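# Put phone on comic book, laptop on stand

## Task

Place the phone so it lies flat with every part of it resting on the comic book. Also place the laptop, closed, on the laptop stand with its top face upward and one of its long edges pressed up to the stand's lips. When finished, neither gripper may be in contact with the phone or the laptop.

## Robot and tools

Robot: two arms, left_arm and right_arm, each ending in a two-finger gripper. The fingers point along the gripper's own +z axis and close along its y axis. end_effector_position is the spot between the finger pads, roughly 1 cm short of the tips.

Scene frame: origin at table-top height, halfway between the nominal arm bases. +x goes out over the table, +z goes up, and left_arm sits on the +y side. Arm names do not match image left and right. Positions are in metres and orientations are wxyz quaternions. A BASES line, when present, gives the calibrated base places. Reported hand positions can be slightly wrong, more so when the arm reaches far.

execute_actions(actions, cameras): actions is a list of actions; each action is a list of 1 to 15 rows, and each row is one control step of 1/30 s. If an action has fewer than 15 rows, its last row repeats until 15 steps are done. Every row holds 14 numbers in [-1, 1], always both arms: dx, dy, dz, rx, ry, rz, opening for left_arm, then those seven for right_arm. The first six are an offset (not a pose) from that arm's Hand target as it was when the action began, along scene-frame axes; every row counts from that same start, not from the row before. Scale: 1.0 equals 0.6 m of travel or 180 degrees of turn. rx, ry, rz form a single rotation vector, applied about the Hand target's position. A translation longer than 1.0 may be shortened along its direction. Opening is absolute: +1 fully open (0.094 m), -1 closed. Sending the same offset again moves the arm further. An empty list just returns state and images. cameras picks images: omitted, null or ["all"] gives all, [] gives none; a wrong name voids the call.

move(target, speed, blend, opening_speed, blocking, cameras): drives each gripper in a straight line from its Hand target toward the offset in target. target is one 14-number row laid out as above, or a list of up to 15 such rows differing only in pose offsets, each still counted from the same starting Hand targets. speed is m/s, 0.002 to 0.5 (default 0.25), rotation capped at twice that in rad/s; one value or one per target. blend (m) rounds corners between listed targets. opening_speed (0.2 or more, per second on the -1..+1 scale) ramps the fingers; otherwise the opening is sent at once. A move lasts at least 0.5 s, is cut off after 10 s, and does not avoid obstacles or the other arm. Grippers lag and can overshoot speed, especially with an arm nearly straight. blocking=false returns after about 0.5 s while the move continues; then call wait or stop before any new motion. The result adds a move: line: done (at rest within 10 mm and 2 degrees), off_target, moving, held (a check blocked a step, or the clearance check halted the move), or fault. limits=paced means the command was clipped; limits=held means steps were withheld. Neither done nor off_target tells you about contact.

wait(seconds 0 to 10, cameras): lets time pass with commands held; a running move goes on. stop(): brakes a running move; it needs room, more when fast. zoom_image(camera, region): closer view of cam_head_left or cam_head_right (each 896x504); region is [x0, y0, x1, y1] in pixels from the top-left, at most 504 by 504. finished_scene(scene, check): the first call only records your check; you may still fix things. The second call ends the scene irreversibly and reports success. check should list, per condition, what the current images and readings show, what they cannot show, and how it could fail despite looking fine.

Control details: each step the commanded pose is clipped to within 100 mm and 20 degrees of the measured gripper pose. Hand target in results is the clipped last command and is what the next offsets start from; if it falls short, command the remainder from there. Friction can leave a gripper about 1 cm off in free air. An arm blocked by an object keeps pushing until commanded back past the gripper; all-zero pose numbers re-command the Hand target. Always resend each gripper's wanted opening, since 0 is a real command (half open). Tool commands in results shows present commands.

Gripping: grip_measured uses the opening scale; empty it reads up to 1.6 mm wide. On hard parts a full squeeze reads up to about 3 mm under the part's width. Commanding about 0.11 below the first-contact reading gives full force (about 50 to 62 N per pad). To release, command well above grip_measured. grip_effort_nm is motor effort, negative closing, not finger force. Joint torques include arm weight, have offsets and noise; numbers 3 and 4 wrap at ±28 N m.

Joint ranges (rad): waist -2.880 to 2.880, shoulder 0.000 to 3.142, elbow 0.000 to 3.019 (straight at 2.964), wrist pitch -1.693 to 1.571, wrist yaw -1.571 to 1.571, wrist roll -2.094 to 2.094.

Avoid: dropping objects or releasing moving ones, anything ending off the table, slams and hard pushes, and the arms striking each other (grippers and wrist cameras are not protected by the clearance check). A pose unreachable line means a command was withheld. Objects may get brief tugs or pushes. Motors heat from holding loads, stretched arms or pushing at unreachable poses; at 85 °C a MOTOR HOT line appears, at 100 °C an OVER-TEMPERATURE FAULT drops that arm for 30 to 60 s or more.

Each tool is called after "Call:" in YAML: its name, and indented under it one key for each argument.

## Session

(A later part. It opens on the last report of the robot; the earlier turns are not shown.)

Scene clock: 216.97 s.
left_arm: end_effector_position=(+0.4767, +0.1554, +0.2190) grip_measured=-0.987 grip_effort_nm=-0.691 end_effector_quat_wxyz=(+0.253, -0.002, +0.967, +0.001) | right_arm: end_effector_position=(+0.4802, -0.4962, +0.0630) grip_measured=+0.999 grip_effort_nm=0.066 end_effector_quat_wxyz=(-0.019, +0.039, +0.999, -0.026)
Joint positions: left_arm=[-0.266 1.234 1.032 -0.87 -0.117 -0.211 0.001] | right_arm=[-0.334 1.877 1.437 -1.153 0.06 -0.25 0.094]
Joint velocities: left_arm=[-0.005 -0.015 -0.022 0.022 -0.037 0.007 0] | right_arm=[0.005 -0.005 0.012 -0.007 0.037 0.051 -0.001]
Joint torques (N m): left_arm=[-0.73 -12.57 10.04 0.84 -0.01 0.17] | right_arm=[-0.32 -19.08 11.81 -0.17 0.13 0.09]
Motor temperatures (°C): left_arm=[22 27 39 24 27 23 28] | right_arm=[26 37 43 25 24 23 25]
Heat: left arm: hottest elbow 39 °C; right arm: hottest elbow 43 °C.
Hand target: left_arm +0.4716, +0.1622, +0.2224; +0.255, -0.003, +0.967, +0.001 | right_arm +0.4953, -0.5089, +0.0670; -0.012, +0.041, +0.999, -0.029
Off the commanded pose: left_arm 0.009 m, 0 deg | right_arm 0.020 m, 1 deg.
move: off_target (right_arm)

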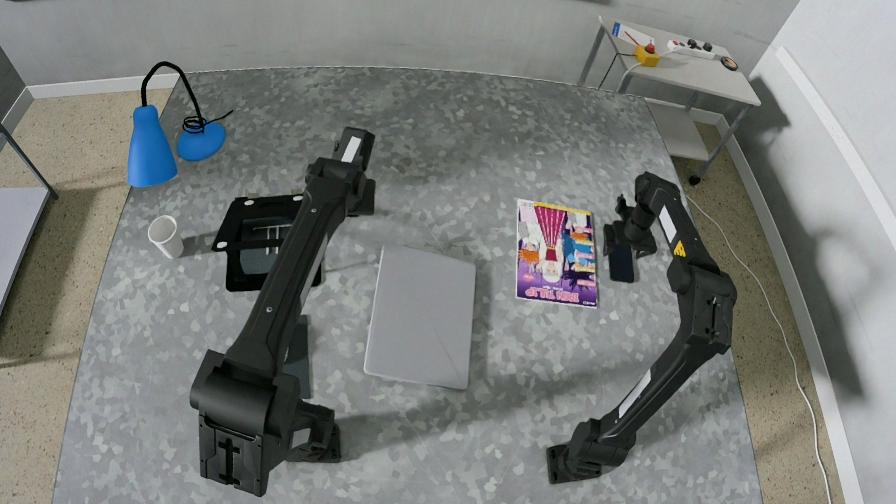

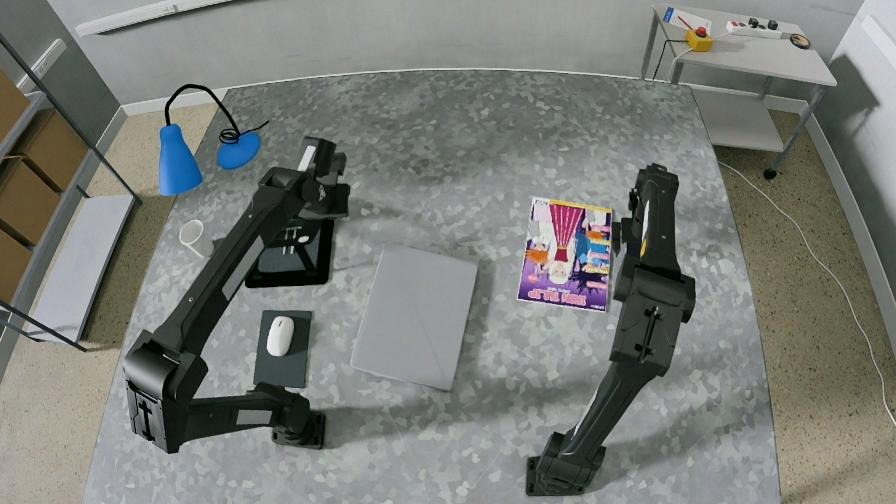

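Call:
move:
  target:
    - [0,0,0,0,0,0,-1,0.01,-0.035,0,0,0,0,1]
    - [0,0,0,0,0,0,-1,0.015,-0.035,-0.05,0,0,0,1]
  speed: 0.05

Call:
zoom_image:
  camera: "cam_head_left"
  region: [560, 180, 680, 300]

Scene clock: 229.00 s.
left_arm: end_effector_position=(+0.4767, +0.1554, +0.2190) grip_measured=-0.987 grip_effort_nm=-0.696 end_effector_quat_wxyz=(+0.253, -0.002, +0.967, +0.001) | right_arm: end_effector_position=(+0.4925, -0.5202, +0.0468) grip_measured=+0.999 grip_effort_nm=0.061 end_effector_quat_wxyz=(-0.014, +0.041, +0.999, -0.027)
Joint positions: left_arm=[-0.266 1.234 1.032 -0.87 -0.117 -0.211 0.001] | right_arm=[-0.367 1.935 1.481 -1.126 0.06 -0.28 0.094]
Joint velocities: left_arm=[-0.024 -0.024 -0.002 -0.007 0.022 0.007 0] | right_arm=[-0.005 -0.005 -0.007 0.017 0.022 0.037 0.001]
Joint torques (N m): left_arm=[-0.62 -12.51 9.95 0.87 0.05 0.1] | right_arm=[-0.21 -19.14 10.22 0.51 0.11 0.09]
Motor temperatures (°C): left_arm=[22 27 39 24 27 23 28] | right_arm=[26 38 44 25 24 23 25]
Heat: left arm: hottest elbow 39 °C; right arm: hottest elbow 44 °C.
Hand target: left_arm +0.4716, +0.1622, +0.2224; +0.255, -0.003, +0.967, +0.001 | right_arm +0.5038, -0.5303, +0.0373; -0.012, +0.041, +0.999, -0.029
Off the commanded pose: left_arm 0.009 m, 0 deg | right_arm 0.018 m, 0 deg.
move: off_target (right_arm)

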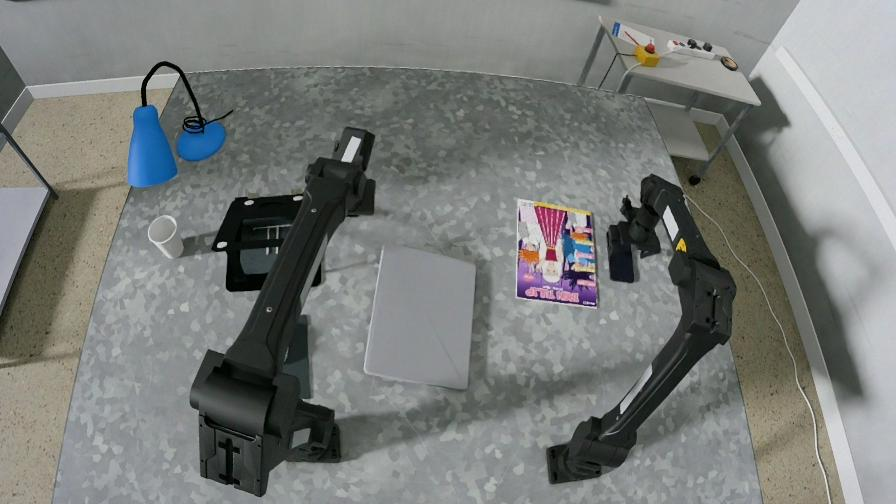

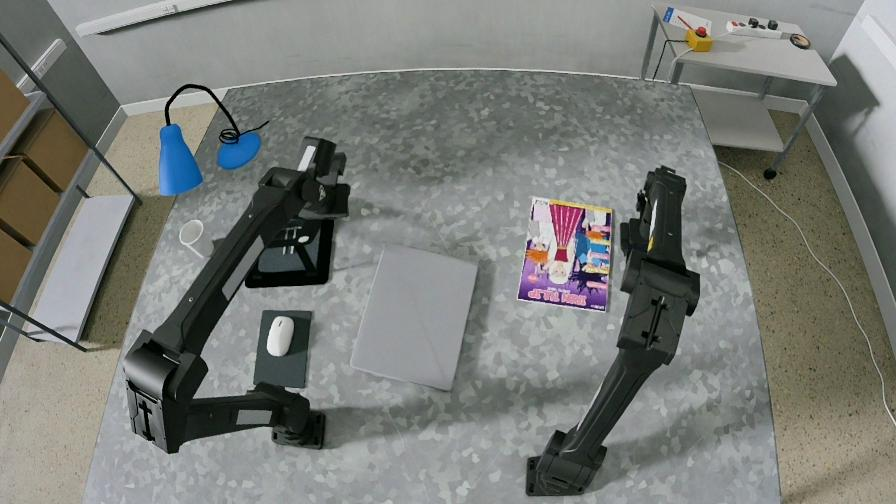

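Scaled by 4.200.

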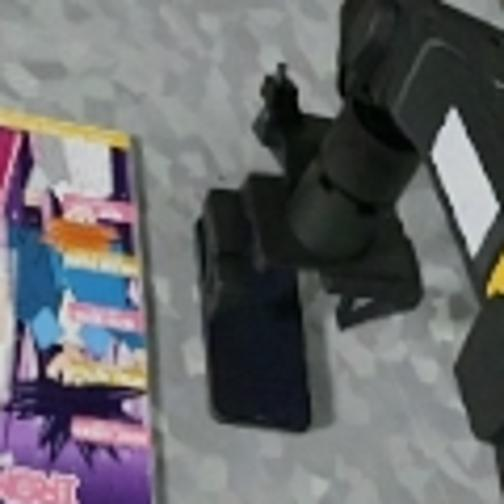

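Call:
move:
  target: [0,0,0,0,0,0,-1,0,0,-0.055,0,0,0,1]
  speed: 0.05

Call:
zoom_image:
  camera: "cam_head_left"
  region: [560, 180, 680, 300]

Scene clock: 233.70 s.
left_arm: end_effector_position=(+0.4767, +0.1554, +0.2190) grip_measured=-0.987 grip_effort_nm=-0.696 end_effector_quat_wxyz=(+0.253, -0.002, +0.967, +0.001) | right_arm: end_effector_position=(+0.5053, -0.5250, +0.0250) grip_measured=+0.999 grip_effort_nm=0.061 end_effector_quat_wxyz=(+0.001, +0.041, +0.999, -0.032)
Joint positions: left_arm=[-0.266 1.234 1.032 -0.87 -0.117 -0.211 0.001] | right_arm=[-0.367 1.976 1.481 -1.055 0.06 -0.28 0.094]
Joint velocities: left_arm=[0.005 -0.005 -0.002 -0.007 0.066 -0.051 0.001] | right_arm=[-0.024 -0.005 -0.002 0.002 -0.095 -0.007 -0.001]
Joint torques (N m): left_arm=[-1.03 -13.1 9.92 0.81 0.02 0.09] | right_arm=[-0.09 -19.9 7.92 0.53 0.11 0.08]
Motor temperatures (°C): left_arm=[22 27 39 23 27 23 28] | right_arm=[26 38 44 25 24 23 25]
Heat: left arm: hottest elbow 39 °C; right arm: hottest elbow 44 °C.
Hand target: left_arm +0.4716, +0.1622, +0.2224; +0.255, -0.003, +0.967, +0.001 | right_arm +0.5033, -0.5306, +0.0041; -0.012, +0.041, +0.999, -0.029
Off the commanded pose: left_arm 0.009 m, 0 deg | right_arm 0.021 m, 1 deg.
move: off_target (right_arm)

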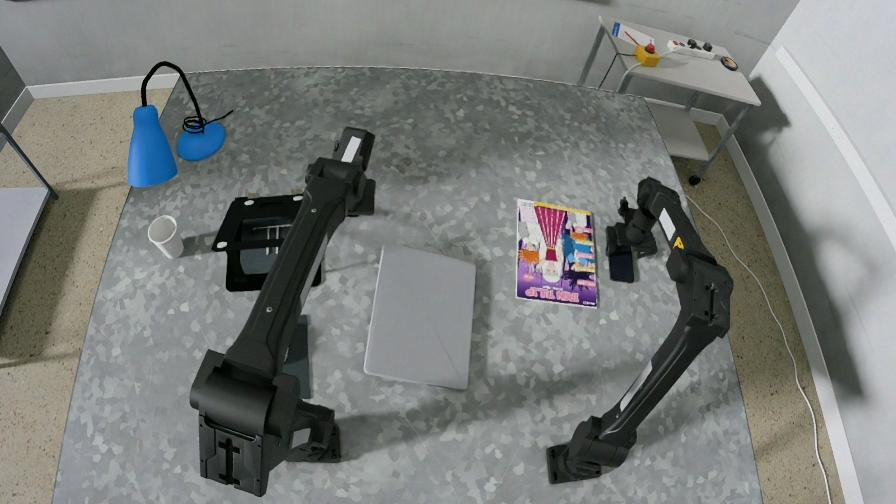

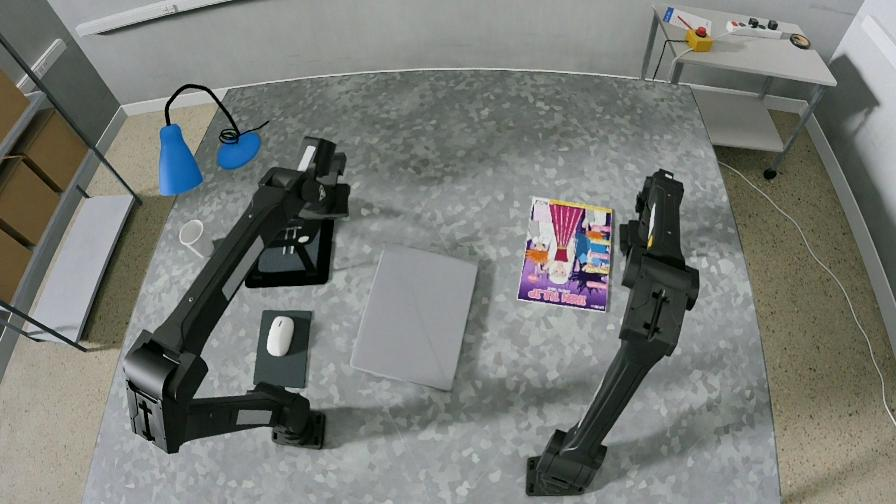

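Scaled by 4.200.

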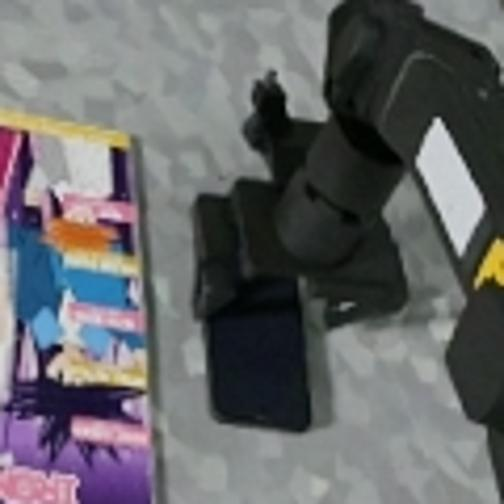

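Call:
move:
  target: [0,0,0,0,0,0,-1,-0.01,0,-0.02,0,0,0,1]
  speed: 0.04
  cameras: []

Call:
move:
  target: [0,0,0,0,0,0,-1,0,0,0,0,0,0,0.2]
  opening_speed: 0.4
  speed: 0.04

Call:
zoom_image:
  camera: "cam_head_left"
  region: [560, 180, 680, 300]

Scene clock: 237.23 s.
left_arm: end_effector_position=(+0.4767, +0.1554, +0.2190) grip_measured=-0.987 grip_effort_nm=-0.696 end_effector_quat_wxyz=(+0.253, -0.002, +0.967, +0.001) | right_arm: end_effector_position=(+0.5061, -0.5274, +0.0193) grip_measured=+0.999 grip_effort_nm=0.066 end_effector_quat_wxyz=(+0.009, +0.041, +0.999, -0.035)
Joint positions: left_arm=[-0.266 1.234 1.032 -0.87 -0.117 -0.211 0.001] | right_arm=[-0.37 1.977 1.466 -1.021 0.06 -0.284 0.094]
Joint velocities: left_arm=[-0.015 0.005 0.017 0.007 0.051 -0.051 0] | right_arm=[-0.005 -0.015 -0.012 0.007 0.022 0.051 0]
Joint torques (N m): left_arm=[-0.44 -13.22 10.09 0.83 0.01 0.1] | right_arm=[-0.15 -19.14 6.63 0.55 0.11 0.08]
Motor temperatures (°C): left_arm=[22 27 39 23 27 23 28] | right_arm=[26 38 44 25 24 23 25]
Heat: left arm: hottest elbow 39 °C; right arm: hottest elbow 44 °C.
Hand target: left_arm +0.4716, +0.1622, +0.2224; +0.255, -0.003, +0.967, +0.001 | right_arm +0.4971, -0.5307, -0.0077; -0.012, +0.041, +0.999, -0.029
Off the commanded pose: left_arm 0.009 m, 0 deg | right_arm 0.029 m, 2 deg.
move: off_target (right_arm)
No camera images: "cameras" was empty.

Scene clock: 239.43 s.
left_arm: end_effector_position=(+0.4767, +0.1554, +0.2190) grip_measured=-0.987 grip_effort_nm=-0.696 end_effector_quat_wxyz=(+0.253, -0.002, +0.967, +0.001) | right_arm: end_effector_position=(+0.5061, -0.5274, +0.0191) grip_measured=+0.466 grip_effort_nm=-1.023 end_effector_quat_wxyz=(+0.008, +0.041, +0.999, -0.035)
Joint positions: left_arm=[-0.266 1.234 1.032 -0.87 -0.117 -0.211 0.001] | right_arm=[-0.37 1.977 1.466 -1.021 0.06 -0.285 0.069]
Joint velocities: left_arm=[0.005 0.005 0.007 -0.007 -0.007 -0.081 -0.001] | right_arm=[-0.024 -0.005 -0.002 -0.002 0.037 -0.051 0]
Joint torques (N m): left_arm=[-0.09 -12.28 9.78 1.16 -0.01 0.07] | right_arm=[-0.21 -19.6 6.65 0.58 0.1 0.09]
Motor temperatures (°C): left_arm=[22 27 39 23 27 23 28] | right_arm=[26 38 44 25 24 23 25]
Heat: left arm: hottest elbow 39 °C; right arm: hottest elbow 44 °C.
Hand target: left_arm +0.4716, +0.1622, +0.2224; +0.255, -0.003, +0.967, +0.001 | right_arm +0.4971, -0.5307, -0.0077; -0.012, +0.041, +0.999, -0.029
Off the commanded pose: left_arm 0.009 m, 0 deg | right_arm 0.028 m, 2 deg.
move: off_target (right_arm)

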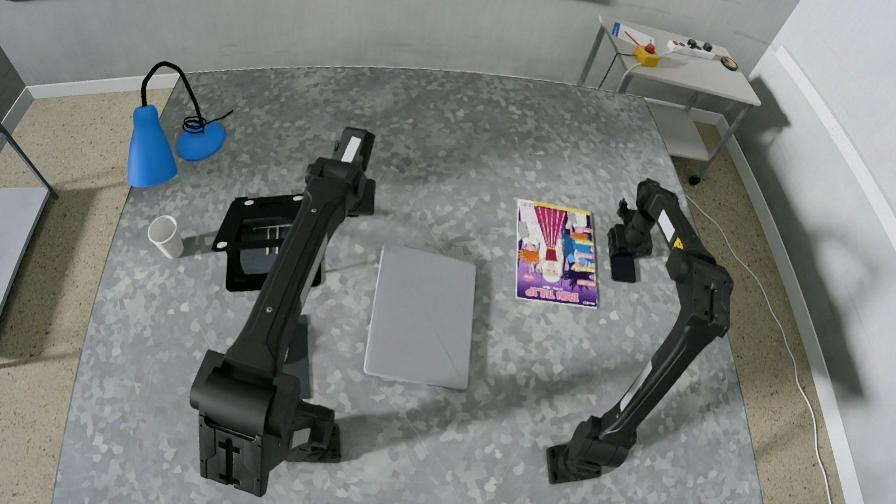

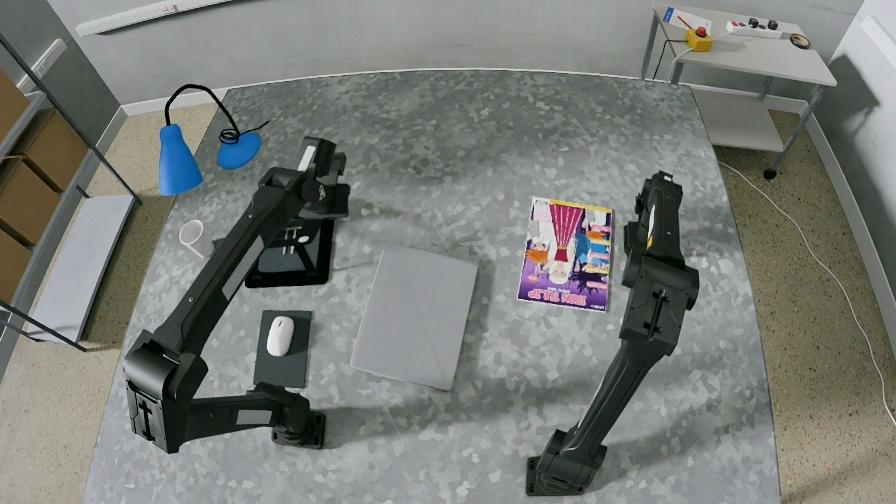

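Scaled by 4.200.

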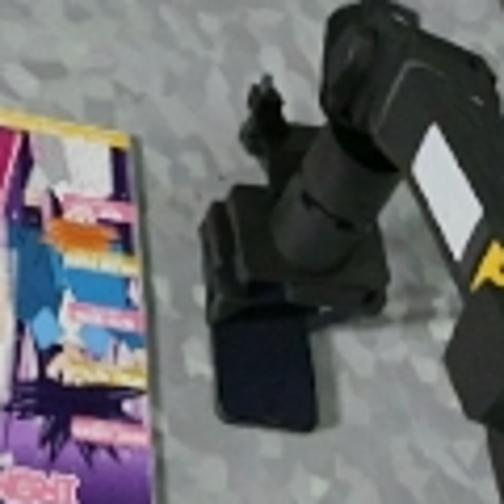

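Call:
move:
  target: [0,0,0,0,0,0,-1,0.01,0.005,0.2,0,0.02,0,0.2]
  speed: 0.07

Call:
zoom_image:
  camera: "cam_head_left"
  region: [500, 180, 680, 306]

Scene clock: 243.63 s.
left_arm: end_effector_position=(+0.4767, +0.1554, +0.2190) grip_measured=-0.987 grip_effort_nm=-0.696 end_effector_quat_wxyz=(+0.253, -0.002, +0.967, +0.001) | right_arm: end_effector_position=(+0.4821, -0.5218, +0.0770) grip_measured=+0.464 grip_effort_nm=-1.043 end_effector_quat_wxyz=(-0.078, +0.039, +0.996, -0.016)
Joint positions: left_arm=[-0.266 1.234 1.032 -0.87 -0.117 -0.211 0.001] | right_arm=[-0.37 1.961 1.6 -1.349 0.08 -0.281 0.069]
Joint velocities: left_arm=[-0.005 0.015 -0.002 -0.012 0.007 -0.037 -0.001] | right_arm=[-0.005 -0.034 0.007 -0.007 0.051 0.022 0.001]
Joint torques (N m): left_arm=[-0.32 -11.99 9.85 0.98 0 0.06] | right_arm=[1.03 -24.29 12.3 -0.62 0.17 0.22]
Motor temperatures (°C): left_arm=[22 27 39 23 27 23 28] | right_arm=[26 38 44 25 24 23 25]
Heat: left arm: hottest elbow 39 °C; right arm: hottest elbow 44 °C.
Hand target: left_arm +0.4716, +0.1622, +0.2224; +0.255, -0.003, +0.967, +0.001 | right_arm +0.5048, -0.5266, +0.1120; -0.043, +0.041, +0.998, -0.030
Off the commanded pose: left_arm 0.009 m, 0 deg | right_arm 0.041 m, 4 deg.
move: off_target (right_arm)

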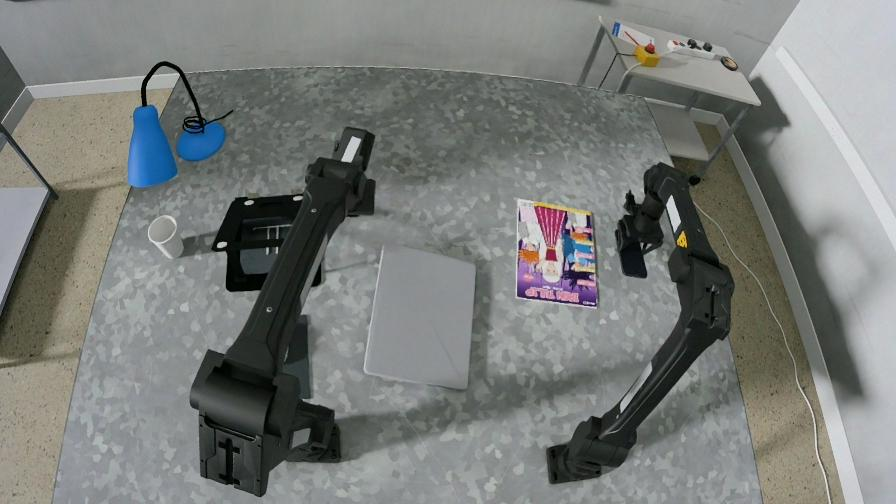

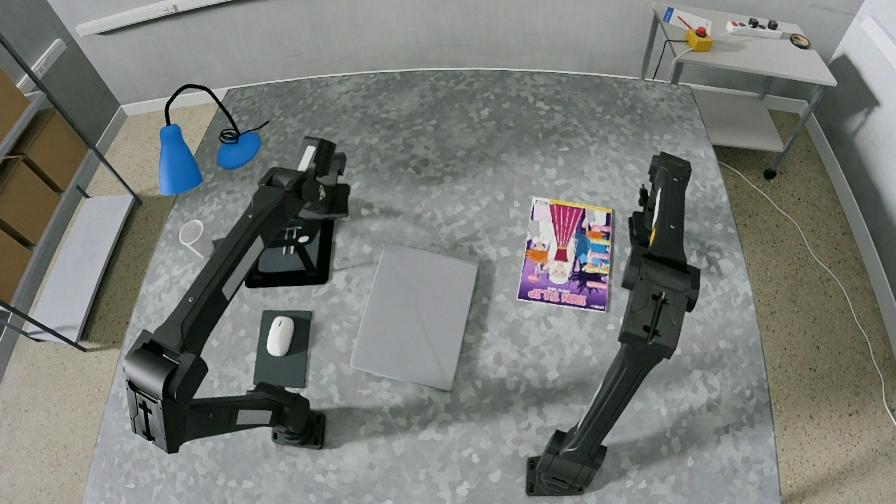

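Scaled by 2.800.

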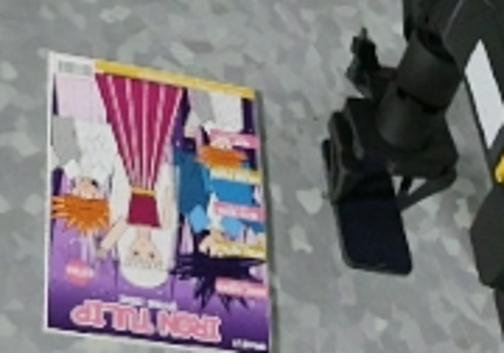

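Call:
move:
  target: [0,0,0,0,0,0,-1,0.02,0.25,-0.02,0,-0.03,0,0.2]
  speed: 0.12

Call:
zoom_image:
  camera: "cam_head_left"
  region: [480, 160, 680, 300]

Call:
zoom_image:
  camera: "cam_head_right"
  region: [480, 180, 660, 306]

Scene clock: 250.60 s.
left_arm: end_effector_position=(+0.4767, +0.1554, +0.2190) grip_measured=-0.987 grip_effort_nm=-0.696 end_effector_quat_wxyz=(+0.253, -0.002, +0.967, +0.001) | right_arm: end_effector_position=(+0.5177, -0.3780, +0.0851) grip_measured=+0.463 grip_effort_nm=-1.038 end_effector_quat_wxyz=(-0.014, +0.039, +0.999, -0.026)
Joint positions: left_arm=[-0.266 1.234 1.032 -0.87 -0.117 -0.211 0.001] | right_arm=[-0.109 1.877 1.501 -1.219 0.053 -0.025 0.069]
Joint velocities: left_arm=[0.005 -0.015 0.007 -0.007 -0.022 -0.051 0] | right_arm=[-0.024 0.015 -0.007 -0.007 -0.007 0.022 -0.001]
Joint torques (N m): left_arm=[-0.85 -12.75 10.03 0.87 0.08 0.11] | right_arm=[0.85 -24.29 7.35 0.4 0.12 0.22]
Motor temperatures (°C): left_arm=[22 27 39 23 27 23 28] | right_arm=[26 38 45 25 24 23 26]
Heat: left arm: hottest elbow 39 °C; right arm: hottest elbow 45 °C.
Hand target: left_arm +0.4716, +0.1622, +0.2224; +0.255, -0.003, +0.967, +0.001 | right_arm +0.5179, -0.3761, +0.0984; +0.002, +0.042, +0.999, -0.028
Off the commanded pose: left_arm 0.009 m, 0 deg | right_arm 0.015 m, 2 deg.
move: off_target (right_arm)

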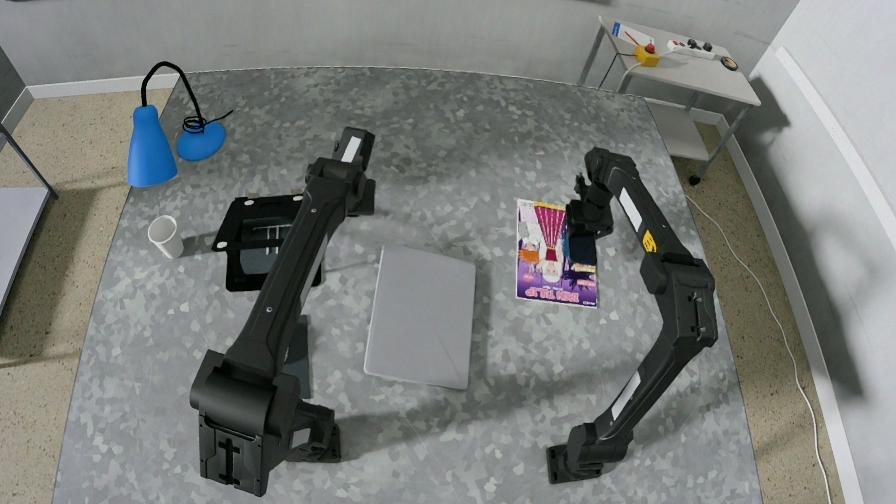

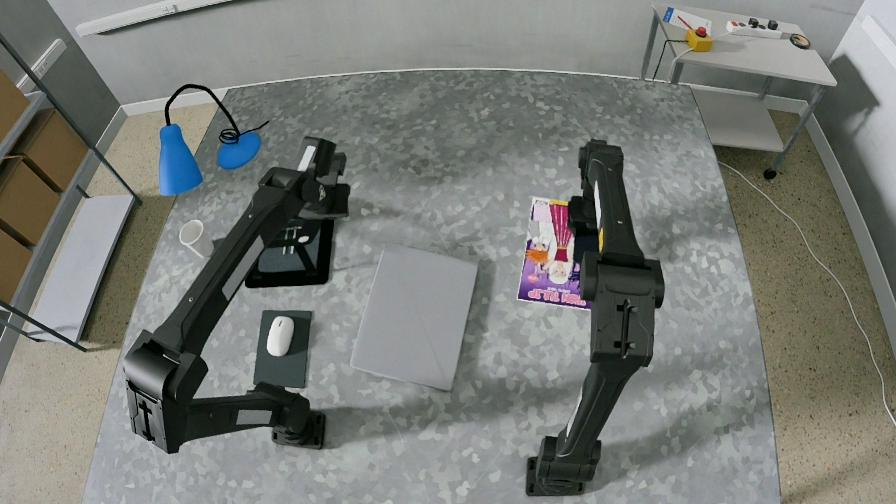

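Scaled by 2.520.

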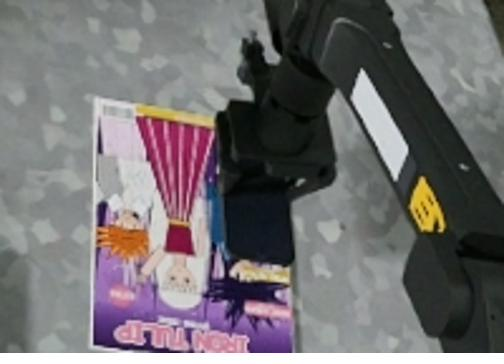

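Scaled by 2.800.

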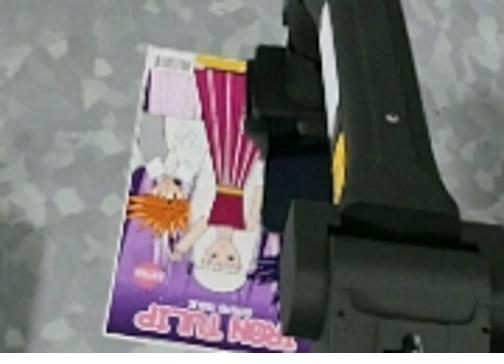

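Call:
move:
  target:
    - [0,0,0,0,0,0,-1,0,0.07,0,0,0,0,0.2]
    - [0,0,0,0,0,0,-1,0,0.07,-0.08,0,0,0,0.2]
  speed: 0.08

Call:
zoom_image:
  camera: "cam_head_left"
  region: [480, 160, 680, 300]

Call:
zoom_image:
  camera: "cam_head_right"
  region: [480, 180, 660, 306]

Scene clock: 256.53 s.
left_arm: end_effector_position=(+0.4767, +0.1554, +0.2190) grip_measured=-0.987 grip_effort_nm=-0.701 end_effector_quat_wxyz=(+0.253, -0.002, +0.967, +0.001) | right_arm: end_effector_position=(+0.5192, -0.3364, +0.0605) grip_measured=+0.463 grip_effort_nm=-1.033 end_effector_quat_wxyz=(+0.007, +0.040, +0.999, -0.026)
Joint positions: left_arm=[-0.266 1.234 1.032 -0.87 -0.117 -0.211 0.001] | right_arm=[-0.033 1.876 1.428 -1.109 0.053 0.052 0.069]
Joint velocities: left_arm=[-0.024 -0.005 -0.007 -0.007 0.022 0.007 0.001] | right_arm=[-0.015 -0.005 0.002 0.002 0.007 0.037 0]
Joint torques (N m): left_arm=[-0.44 -12.16 10.13 1.02 0.04 0.1] | right_arm=[0.79 -20.07 7.3 0.58 0.14 0.23]
Motor temperatures (°C): left_arm=[22 27 39 23 27 23 28] | right_arm=[26 38 44 25 24 23 26]
Heat: left arm: hottest elbow 39 °C; right arm: hottest elbow 44 °C.
Hand target: left_arm +0.4716, +0.1622, +0.2224; +0.255, -0.003, +0.967, +0.001 | right_arm +0.5176, -0.3345, +0.0498; +0.002, +0.042, +0.999, -0.027
Off the commanded pose: left_arm 0.009 m, 0 deg | right_arm 0.010 m, 1 deg.
move: done

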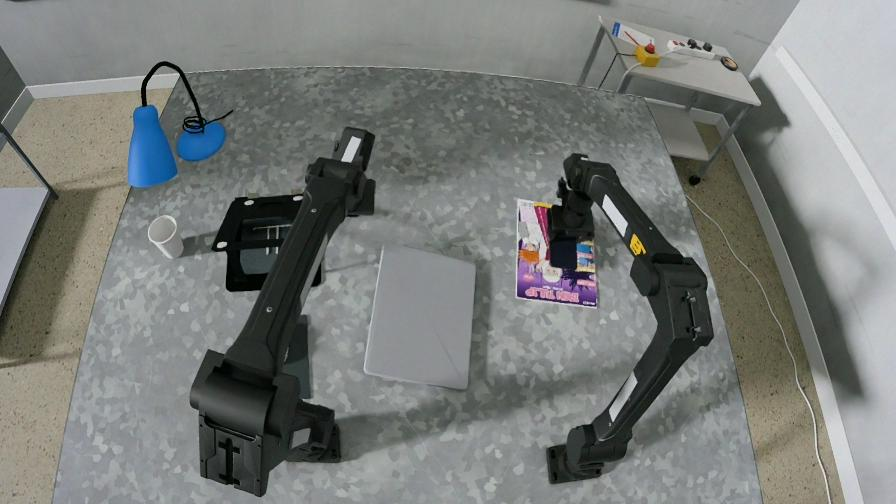

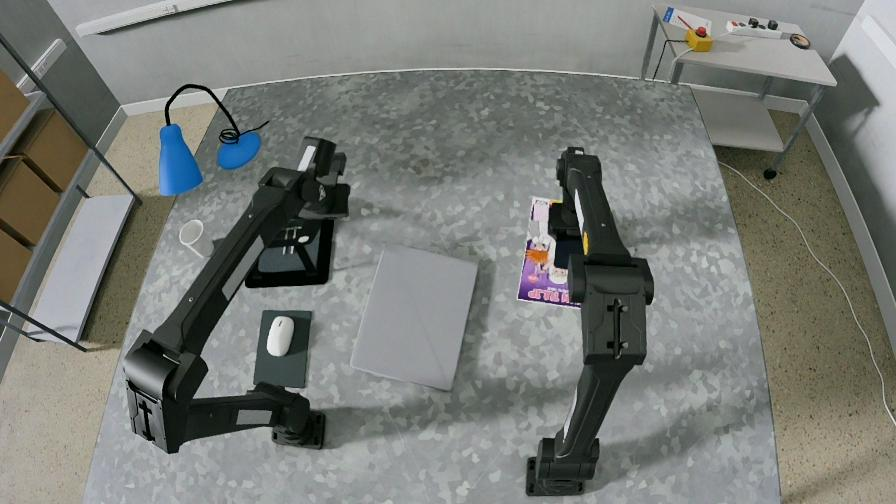

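Scaled by 2.520.

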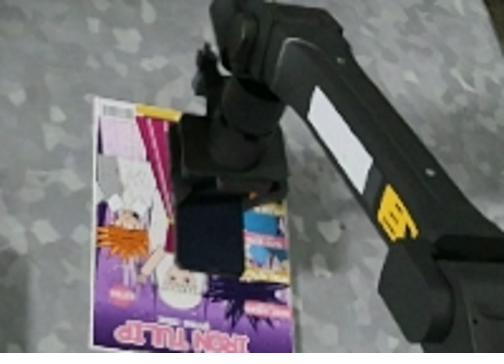

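Scaled by 2.800.

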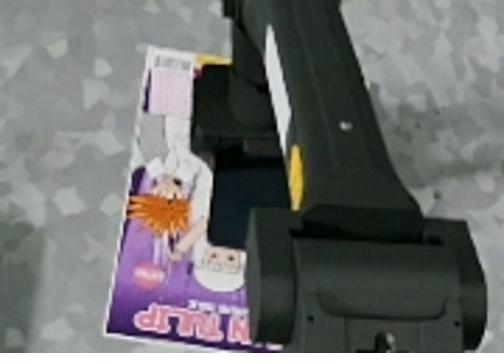

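Call:
move:
  target: [0,0,0,0,0,0,-1,0,0.005,-0.058,0,0,0,0.2]
  speed: 0.05

Call:
zoom_image:
  camera: "cam_head_left"
  region: [480, 160, 680, 300]

Scene clock: 259.63 s.
left_arm: end_effector_position=(+0.4767, +0.1554, +0.2190) grip_measured=-0.987 grip_effort_nm=-0.696 end_effector_quat_wxyz=(+0.253, -0.002, +0.967, +0.001) | right_arm: end_effector_position=(+0.5194, -0.3364, +0.0299) grip_measured=+0.463 grip_effort_nm=-1.038 end_effector_quat_wxyz=(+0.011, +0.042, +0.999, -0.026)
Joint positions: left_arm=[-0.266 1.234 1.032 -0.87 -0.117 -0.211 0.001] | right_arm=[-0.033 1.909 1.389 -1.029 0.053 0.056 0.069]
Joint velocities: left_arm=[-0.005 0.005 -0.007 0.002 -0.037 0.007 0] | right_arm=[-0.005 0.005 0.002 -0.002 -0.051 -0.037 0]
Joint torques (N m): left_arm=[-0.26 -12.28 9.96 0.92 0.02 0.06] | right_arm=[1.14 -19.25 7.04 0.53 0.15 0.23]
Motor temperatures (°C): left_arm=[22 27 39 23 27 23 28] | right_arm=[26 38 44 25 24 23 26]
Heat: left arm: hottest elbow 39 °C; right arm: hottest elbow 44 °C.
Hand target: left_arm +0.4716, +0.1622, +0.2224; +0.255, -0.003, +0.967, +0.001 | right_arm +0.5173, -0.3319, +0.0151; +0.002, +0.042, +0.999, -0.027
Off the commanded pose: left_arm 0.009 m, 0 deg | right_arm 0.016 m, 1 deg.
move: off_target (right_arm)

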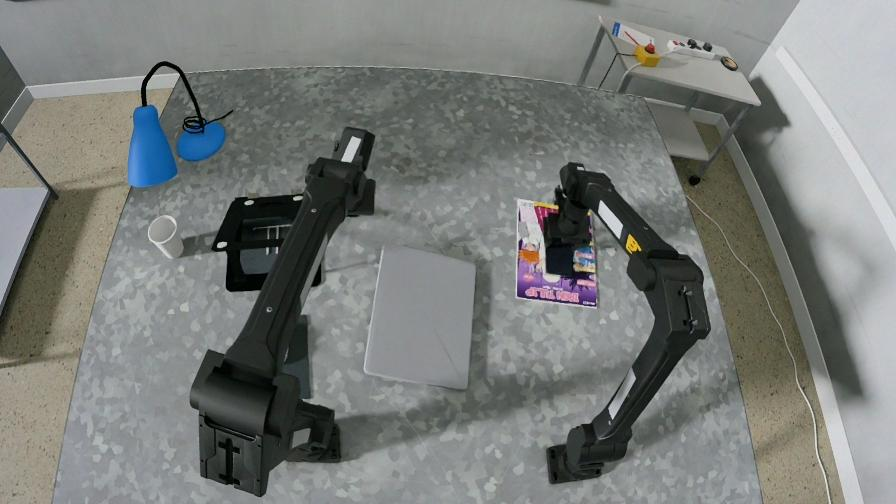

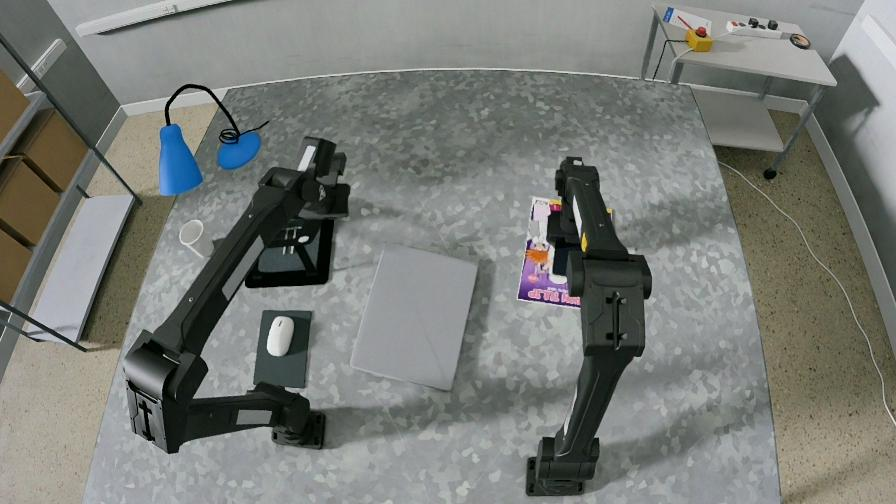

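Scaled by 2.520.

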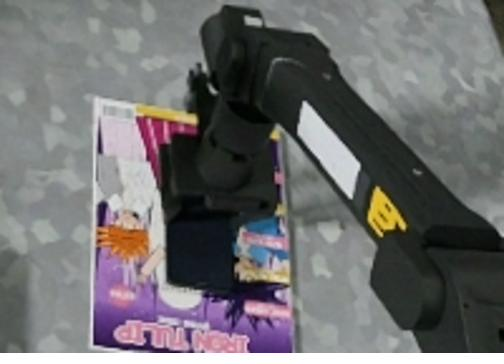

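Call:
move:
  target: [0,0,0,0,0,0,-1,0,0.0,-0.022,0,0,0,0.2]
  speed: 0.04
  cameras: []

Scene clock: 262.93 s.
left_arm: end_effector_position=(+0.4767, +0.1554, +0.2190) grip_measured=-0.987 grip_effort_nm=-0.696 end_effector_quat_wxyz=(+0.253, -0.001, +0.967, +0.001) | right_arm: end_effector_position=(+0.5233, -0.3346, +0.0241) grip_measured=+0.201 grip_effort_nm=-0.076 end_effector_quat_wxyz=(+0.021, +0.041, +0.999, -0.027)
Joint positions: left_arm=[-0.266 1.234 1.032 -0.87 -0.117 -0.21 0.001] | right_arm=[-0.029 1.915 1.381 -0.996 0.054 0.057 0.056]
Joint velocities: left_arm=[-0.005 -0.015 0.002 -0.007 -0.066 0.022 0] | right_arm=[-0.005 -0.005 -0.007 -0.017 -0.051 0.007 -0.001]
Joint torques (N m): left_arm=[0.15 -12.51 9.8 0.76 0.05 0.09] | right_arm=[1.03 -18.73 6.94 0.44 0.14 0.21]
Motor temperatures (°C): left_arm=[22 27 39 23 27 23 28] | right_arm=[26 39 44 25 24 23 26]
Heat: left arm: hottest elbow 39 °C; right arm: hottest elbow 44 °C.
Hand target: left_arm +0.4716, +0.1622, +0.2224; +0.255, -0.003, +0.967, +0.002 | right_arm +0.5171, -0.3322, +0.0018; +0.002, +0.042, +0.999, -0.028
Off the commanded pose: left_arm 0.009 m, 0 deg | right_arm 0.023 m, 2 deg.
move: off_target (right_arm)
No camera images: "cameras" was empty.

Call:
zoom_image:
  camera: "cam_head_left"
  region: [480, 160, 680, 300]

Call:
wait:
  seconds: 0

Call:
zoom_image:
  camera: "cam_head_left"
  region: [500, 180, 620, 300]

Call:
zoom_image:
  camera: "cam_head_right"
  region: [500, 180, 620, 300]

Scaled by 2.520.

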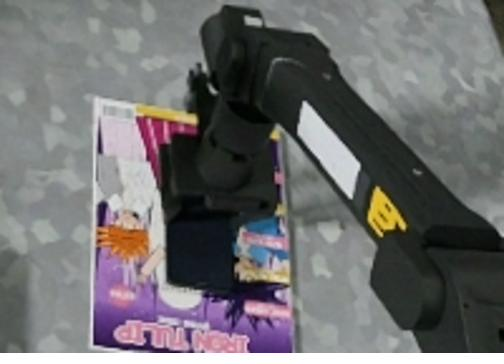

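Scene clock: 266.50 s.
left_arm: end_effector_position=(+0.4767, +0.1554, +0.2190) grip_measured=-0.987 grip_effort_nm=-0.696 end_effector_quat_wxyz=(+0.253, -0.001, +0.967, +0.001) | right_arm: end_effector_position=(+0.5233, -0.3346, +0.0241) grip_measured=+0.201 grip_effort_nm=-0.076 end_effector_quat_wxyz=(+0.021, +0.041, +0.999, -0.027)
Joint positions: left_arm=[-0.266 1.234 1.032 -0.87 -0.117 -0.21 0.001] | right_arm=[-0.029 1.915 1.381 -0.996 0.054 0.057 0.056]
Joint velocities: left_arm=[-0.015 -0.005 0.017 0.027 -0.022 0.037 0] | right_arm=[-0.015 -0.005 0.002 -0.007 0.022 -0.066 0.001]
Joint torques (N m): left_arm=[0.21 -12.34 10.02 0.77 0.01 0.08] | right_arm=[0.79 -18.9 6.82 0.42 0.1 0.21]
Motor temperatures (°C): left_arm=[22 27 39 23 27 23 28] | right_arm=[26 39 43 25 24 23 26]
Heat: left arm: hottest elbow 39 °C; right arm: hottest elbow 43 °C.
Hand target: left_arm +0.4716, +0.1622, +0.2224; +0.255, -0.003, +0.967, +0.002 | right_arm +0.5171, -0.3322, +0.0018; +0.002, +0.042, +0.999, -0.028
Tool commands: left_gripper/opening=-1.0 right_gripper/opening=+0.2
Off the commanded pose: left_arm 0.009 m, 0 deg | right_arm 0.023 m, 2 deg.

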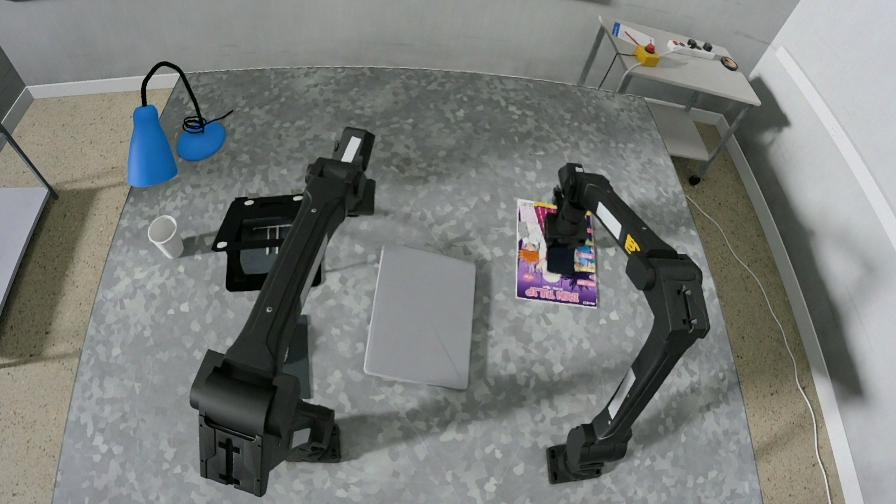

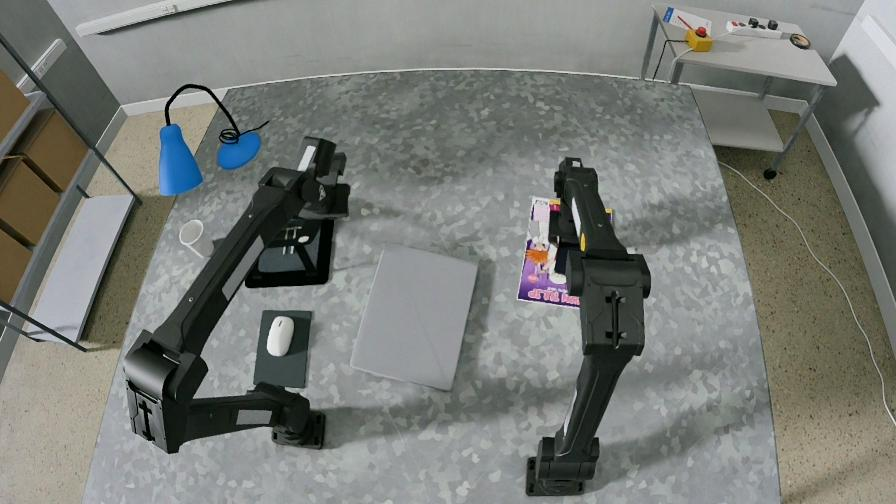

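Scaled by 4.200.

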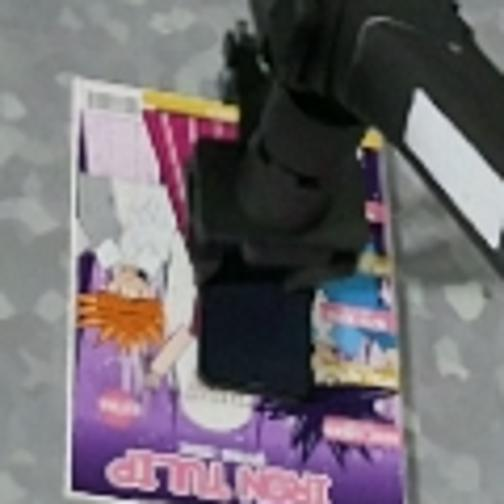

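Scaled by 4.200.

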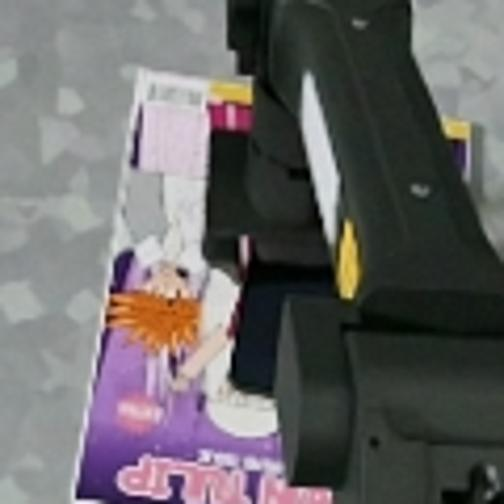

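Call:
move:
  target: [0,0,0,0,0,0,-1,0.02,-0.005,0.15,0,0,0,0.2]
  speed: 0.06

Call:
zoom_image:
  camera: "cam_head_left"
  region: [500, 180, 620, 300]

Call:
zoom_image:
  camera: "cam_head_right"
  region: [500, 180, 620, 300]

Scene clock: 271.63 s.
left_arm: end_effector_position=(+0.4767, +0.1554, +0.2190) grip_measured=-0.987 grip_effort_nm=-0.696 end_effector_quat_wxyz=(+0.253, -0.001, +0.967, +0.001) | right_arm: end_effector_position=(+0.5099, -0.3343, +0.0666) grip_measured=+0.201 grip_effort_nm=-0.076 end_effector_quat_wxyz=(-0.026, +0.040, +0.998, -0.028)
Joint positions: left_arm=[-0.266 1.234 1.032 -0.87 -0.117 -0.21 0.001] | right_arm=[-0.029 1.886 1.461 -1.199 0.054 0.057 0.056]
Joint velocities: left_arm=[-0.005 0.005 -0.007 0.007 -0.022 0.007 0] | right_arm=[0.005 0.015 0.012 -0.012 0.037 0.022 -0.001]
Joint torques (N m): left_arm=[-0.97 -12.22 9.91 0.87 0.05 0.12] | right_arm=[0.67 -22.95 11.74 -0.24 0.1 0.19]
Motor temperatures (°C): left_arm=[22 27 39 23 27 23 28] | right_arm=[26 39 43 25 24 23 26]
Heat: left arm: hottest elbow 39 °C; right arm: hottest elbow 43 °C.
Hand target: left_arm +0.4716, +0.1622, +0.2224; +0.255, -0.003, +0.967, +0.002 | right_arm +0.5302, -0.3341, +0.0918; +0.002, +0.042, +0.999, -0.028
Off the commanded pose: left_arm 0.009 m, 0 deg | right_arm 0.032 m, 3 deg.
move: off_target (right_arm)

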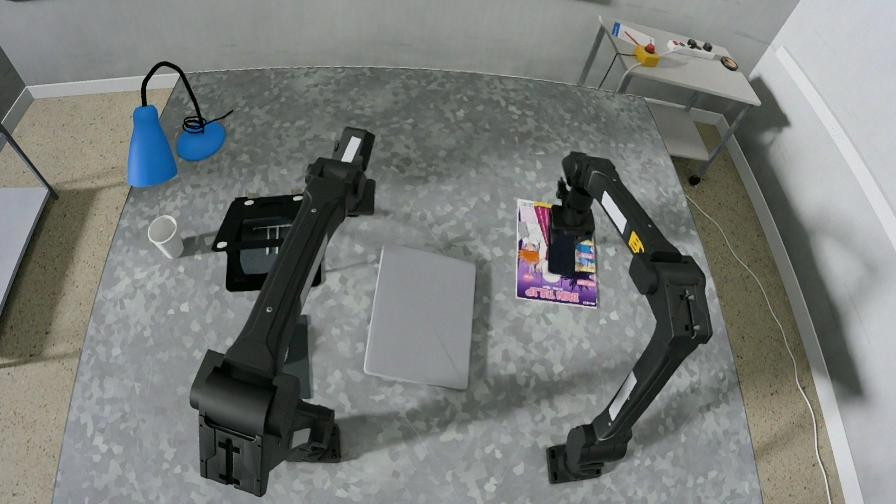

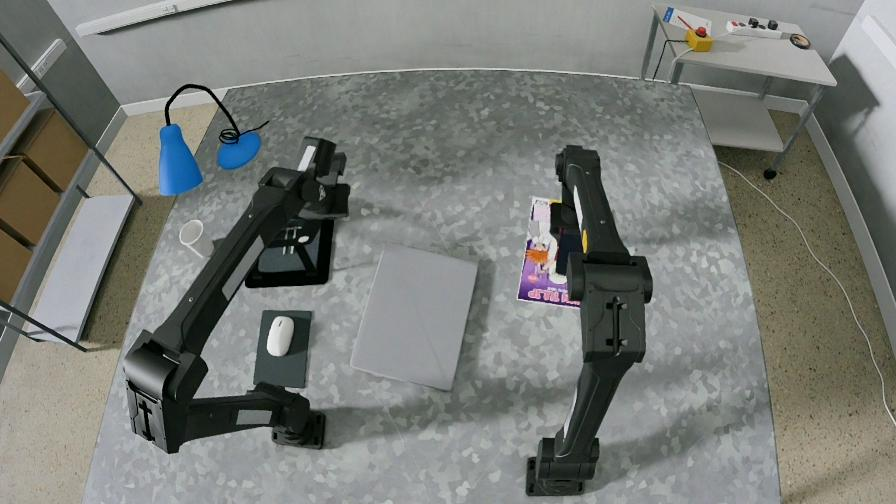

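Scaled by 4.200.

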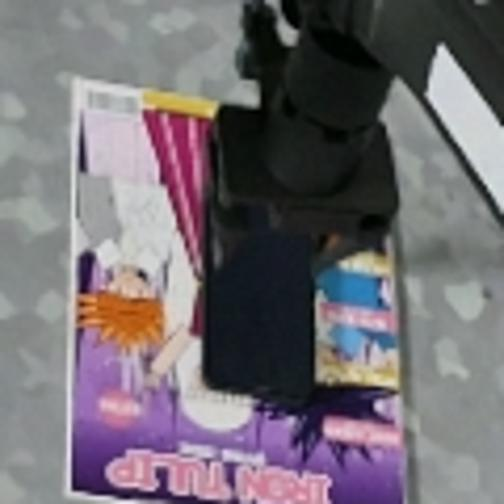

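Scaled by 4.200.

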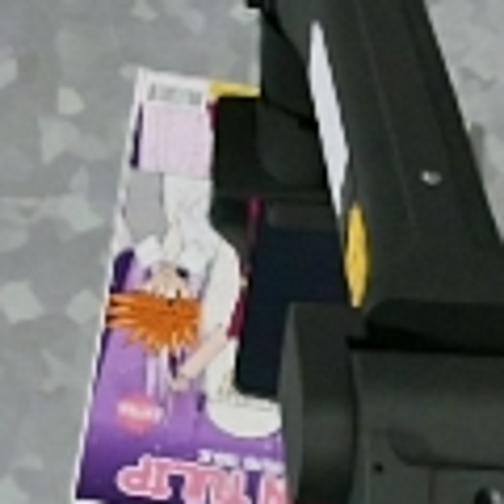

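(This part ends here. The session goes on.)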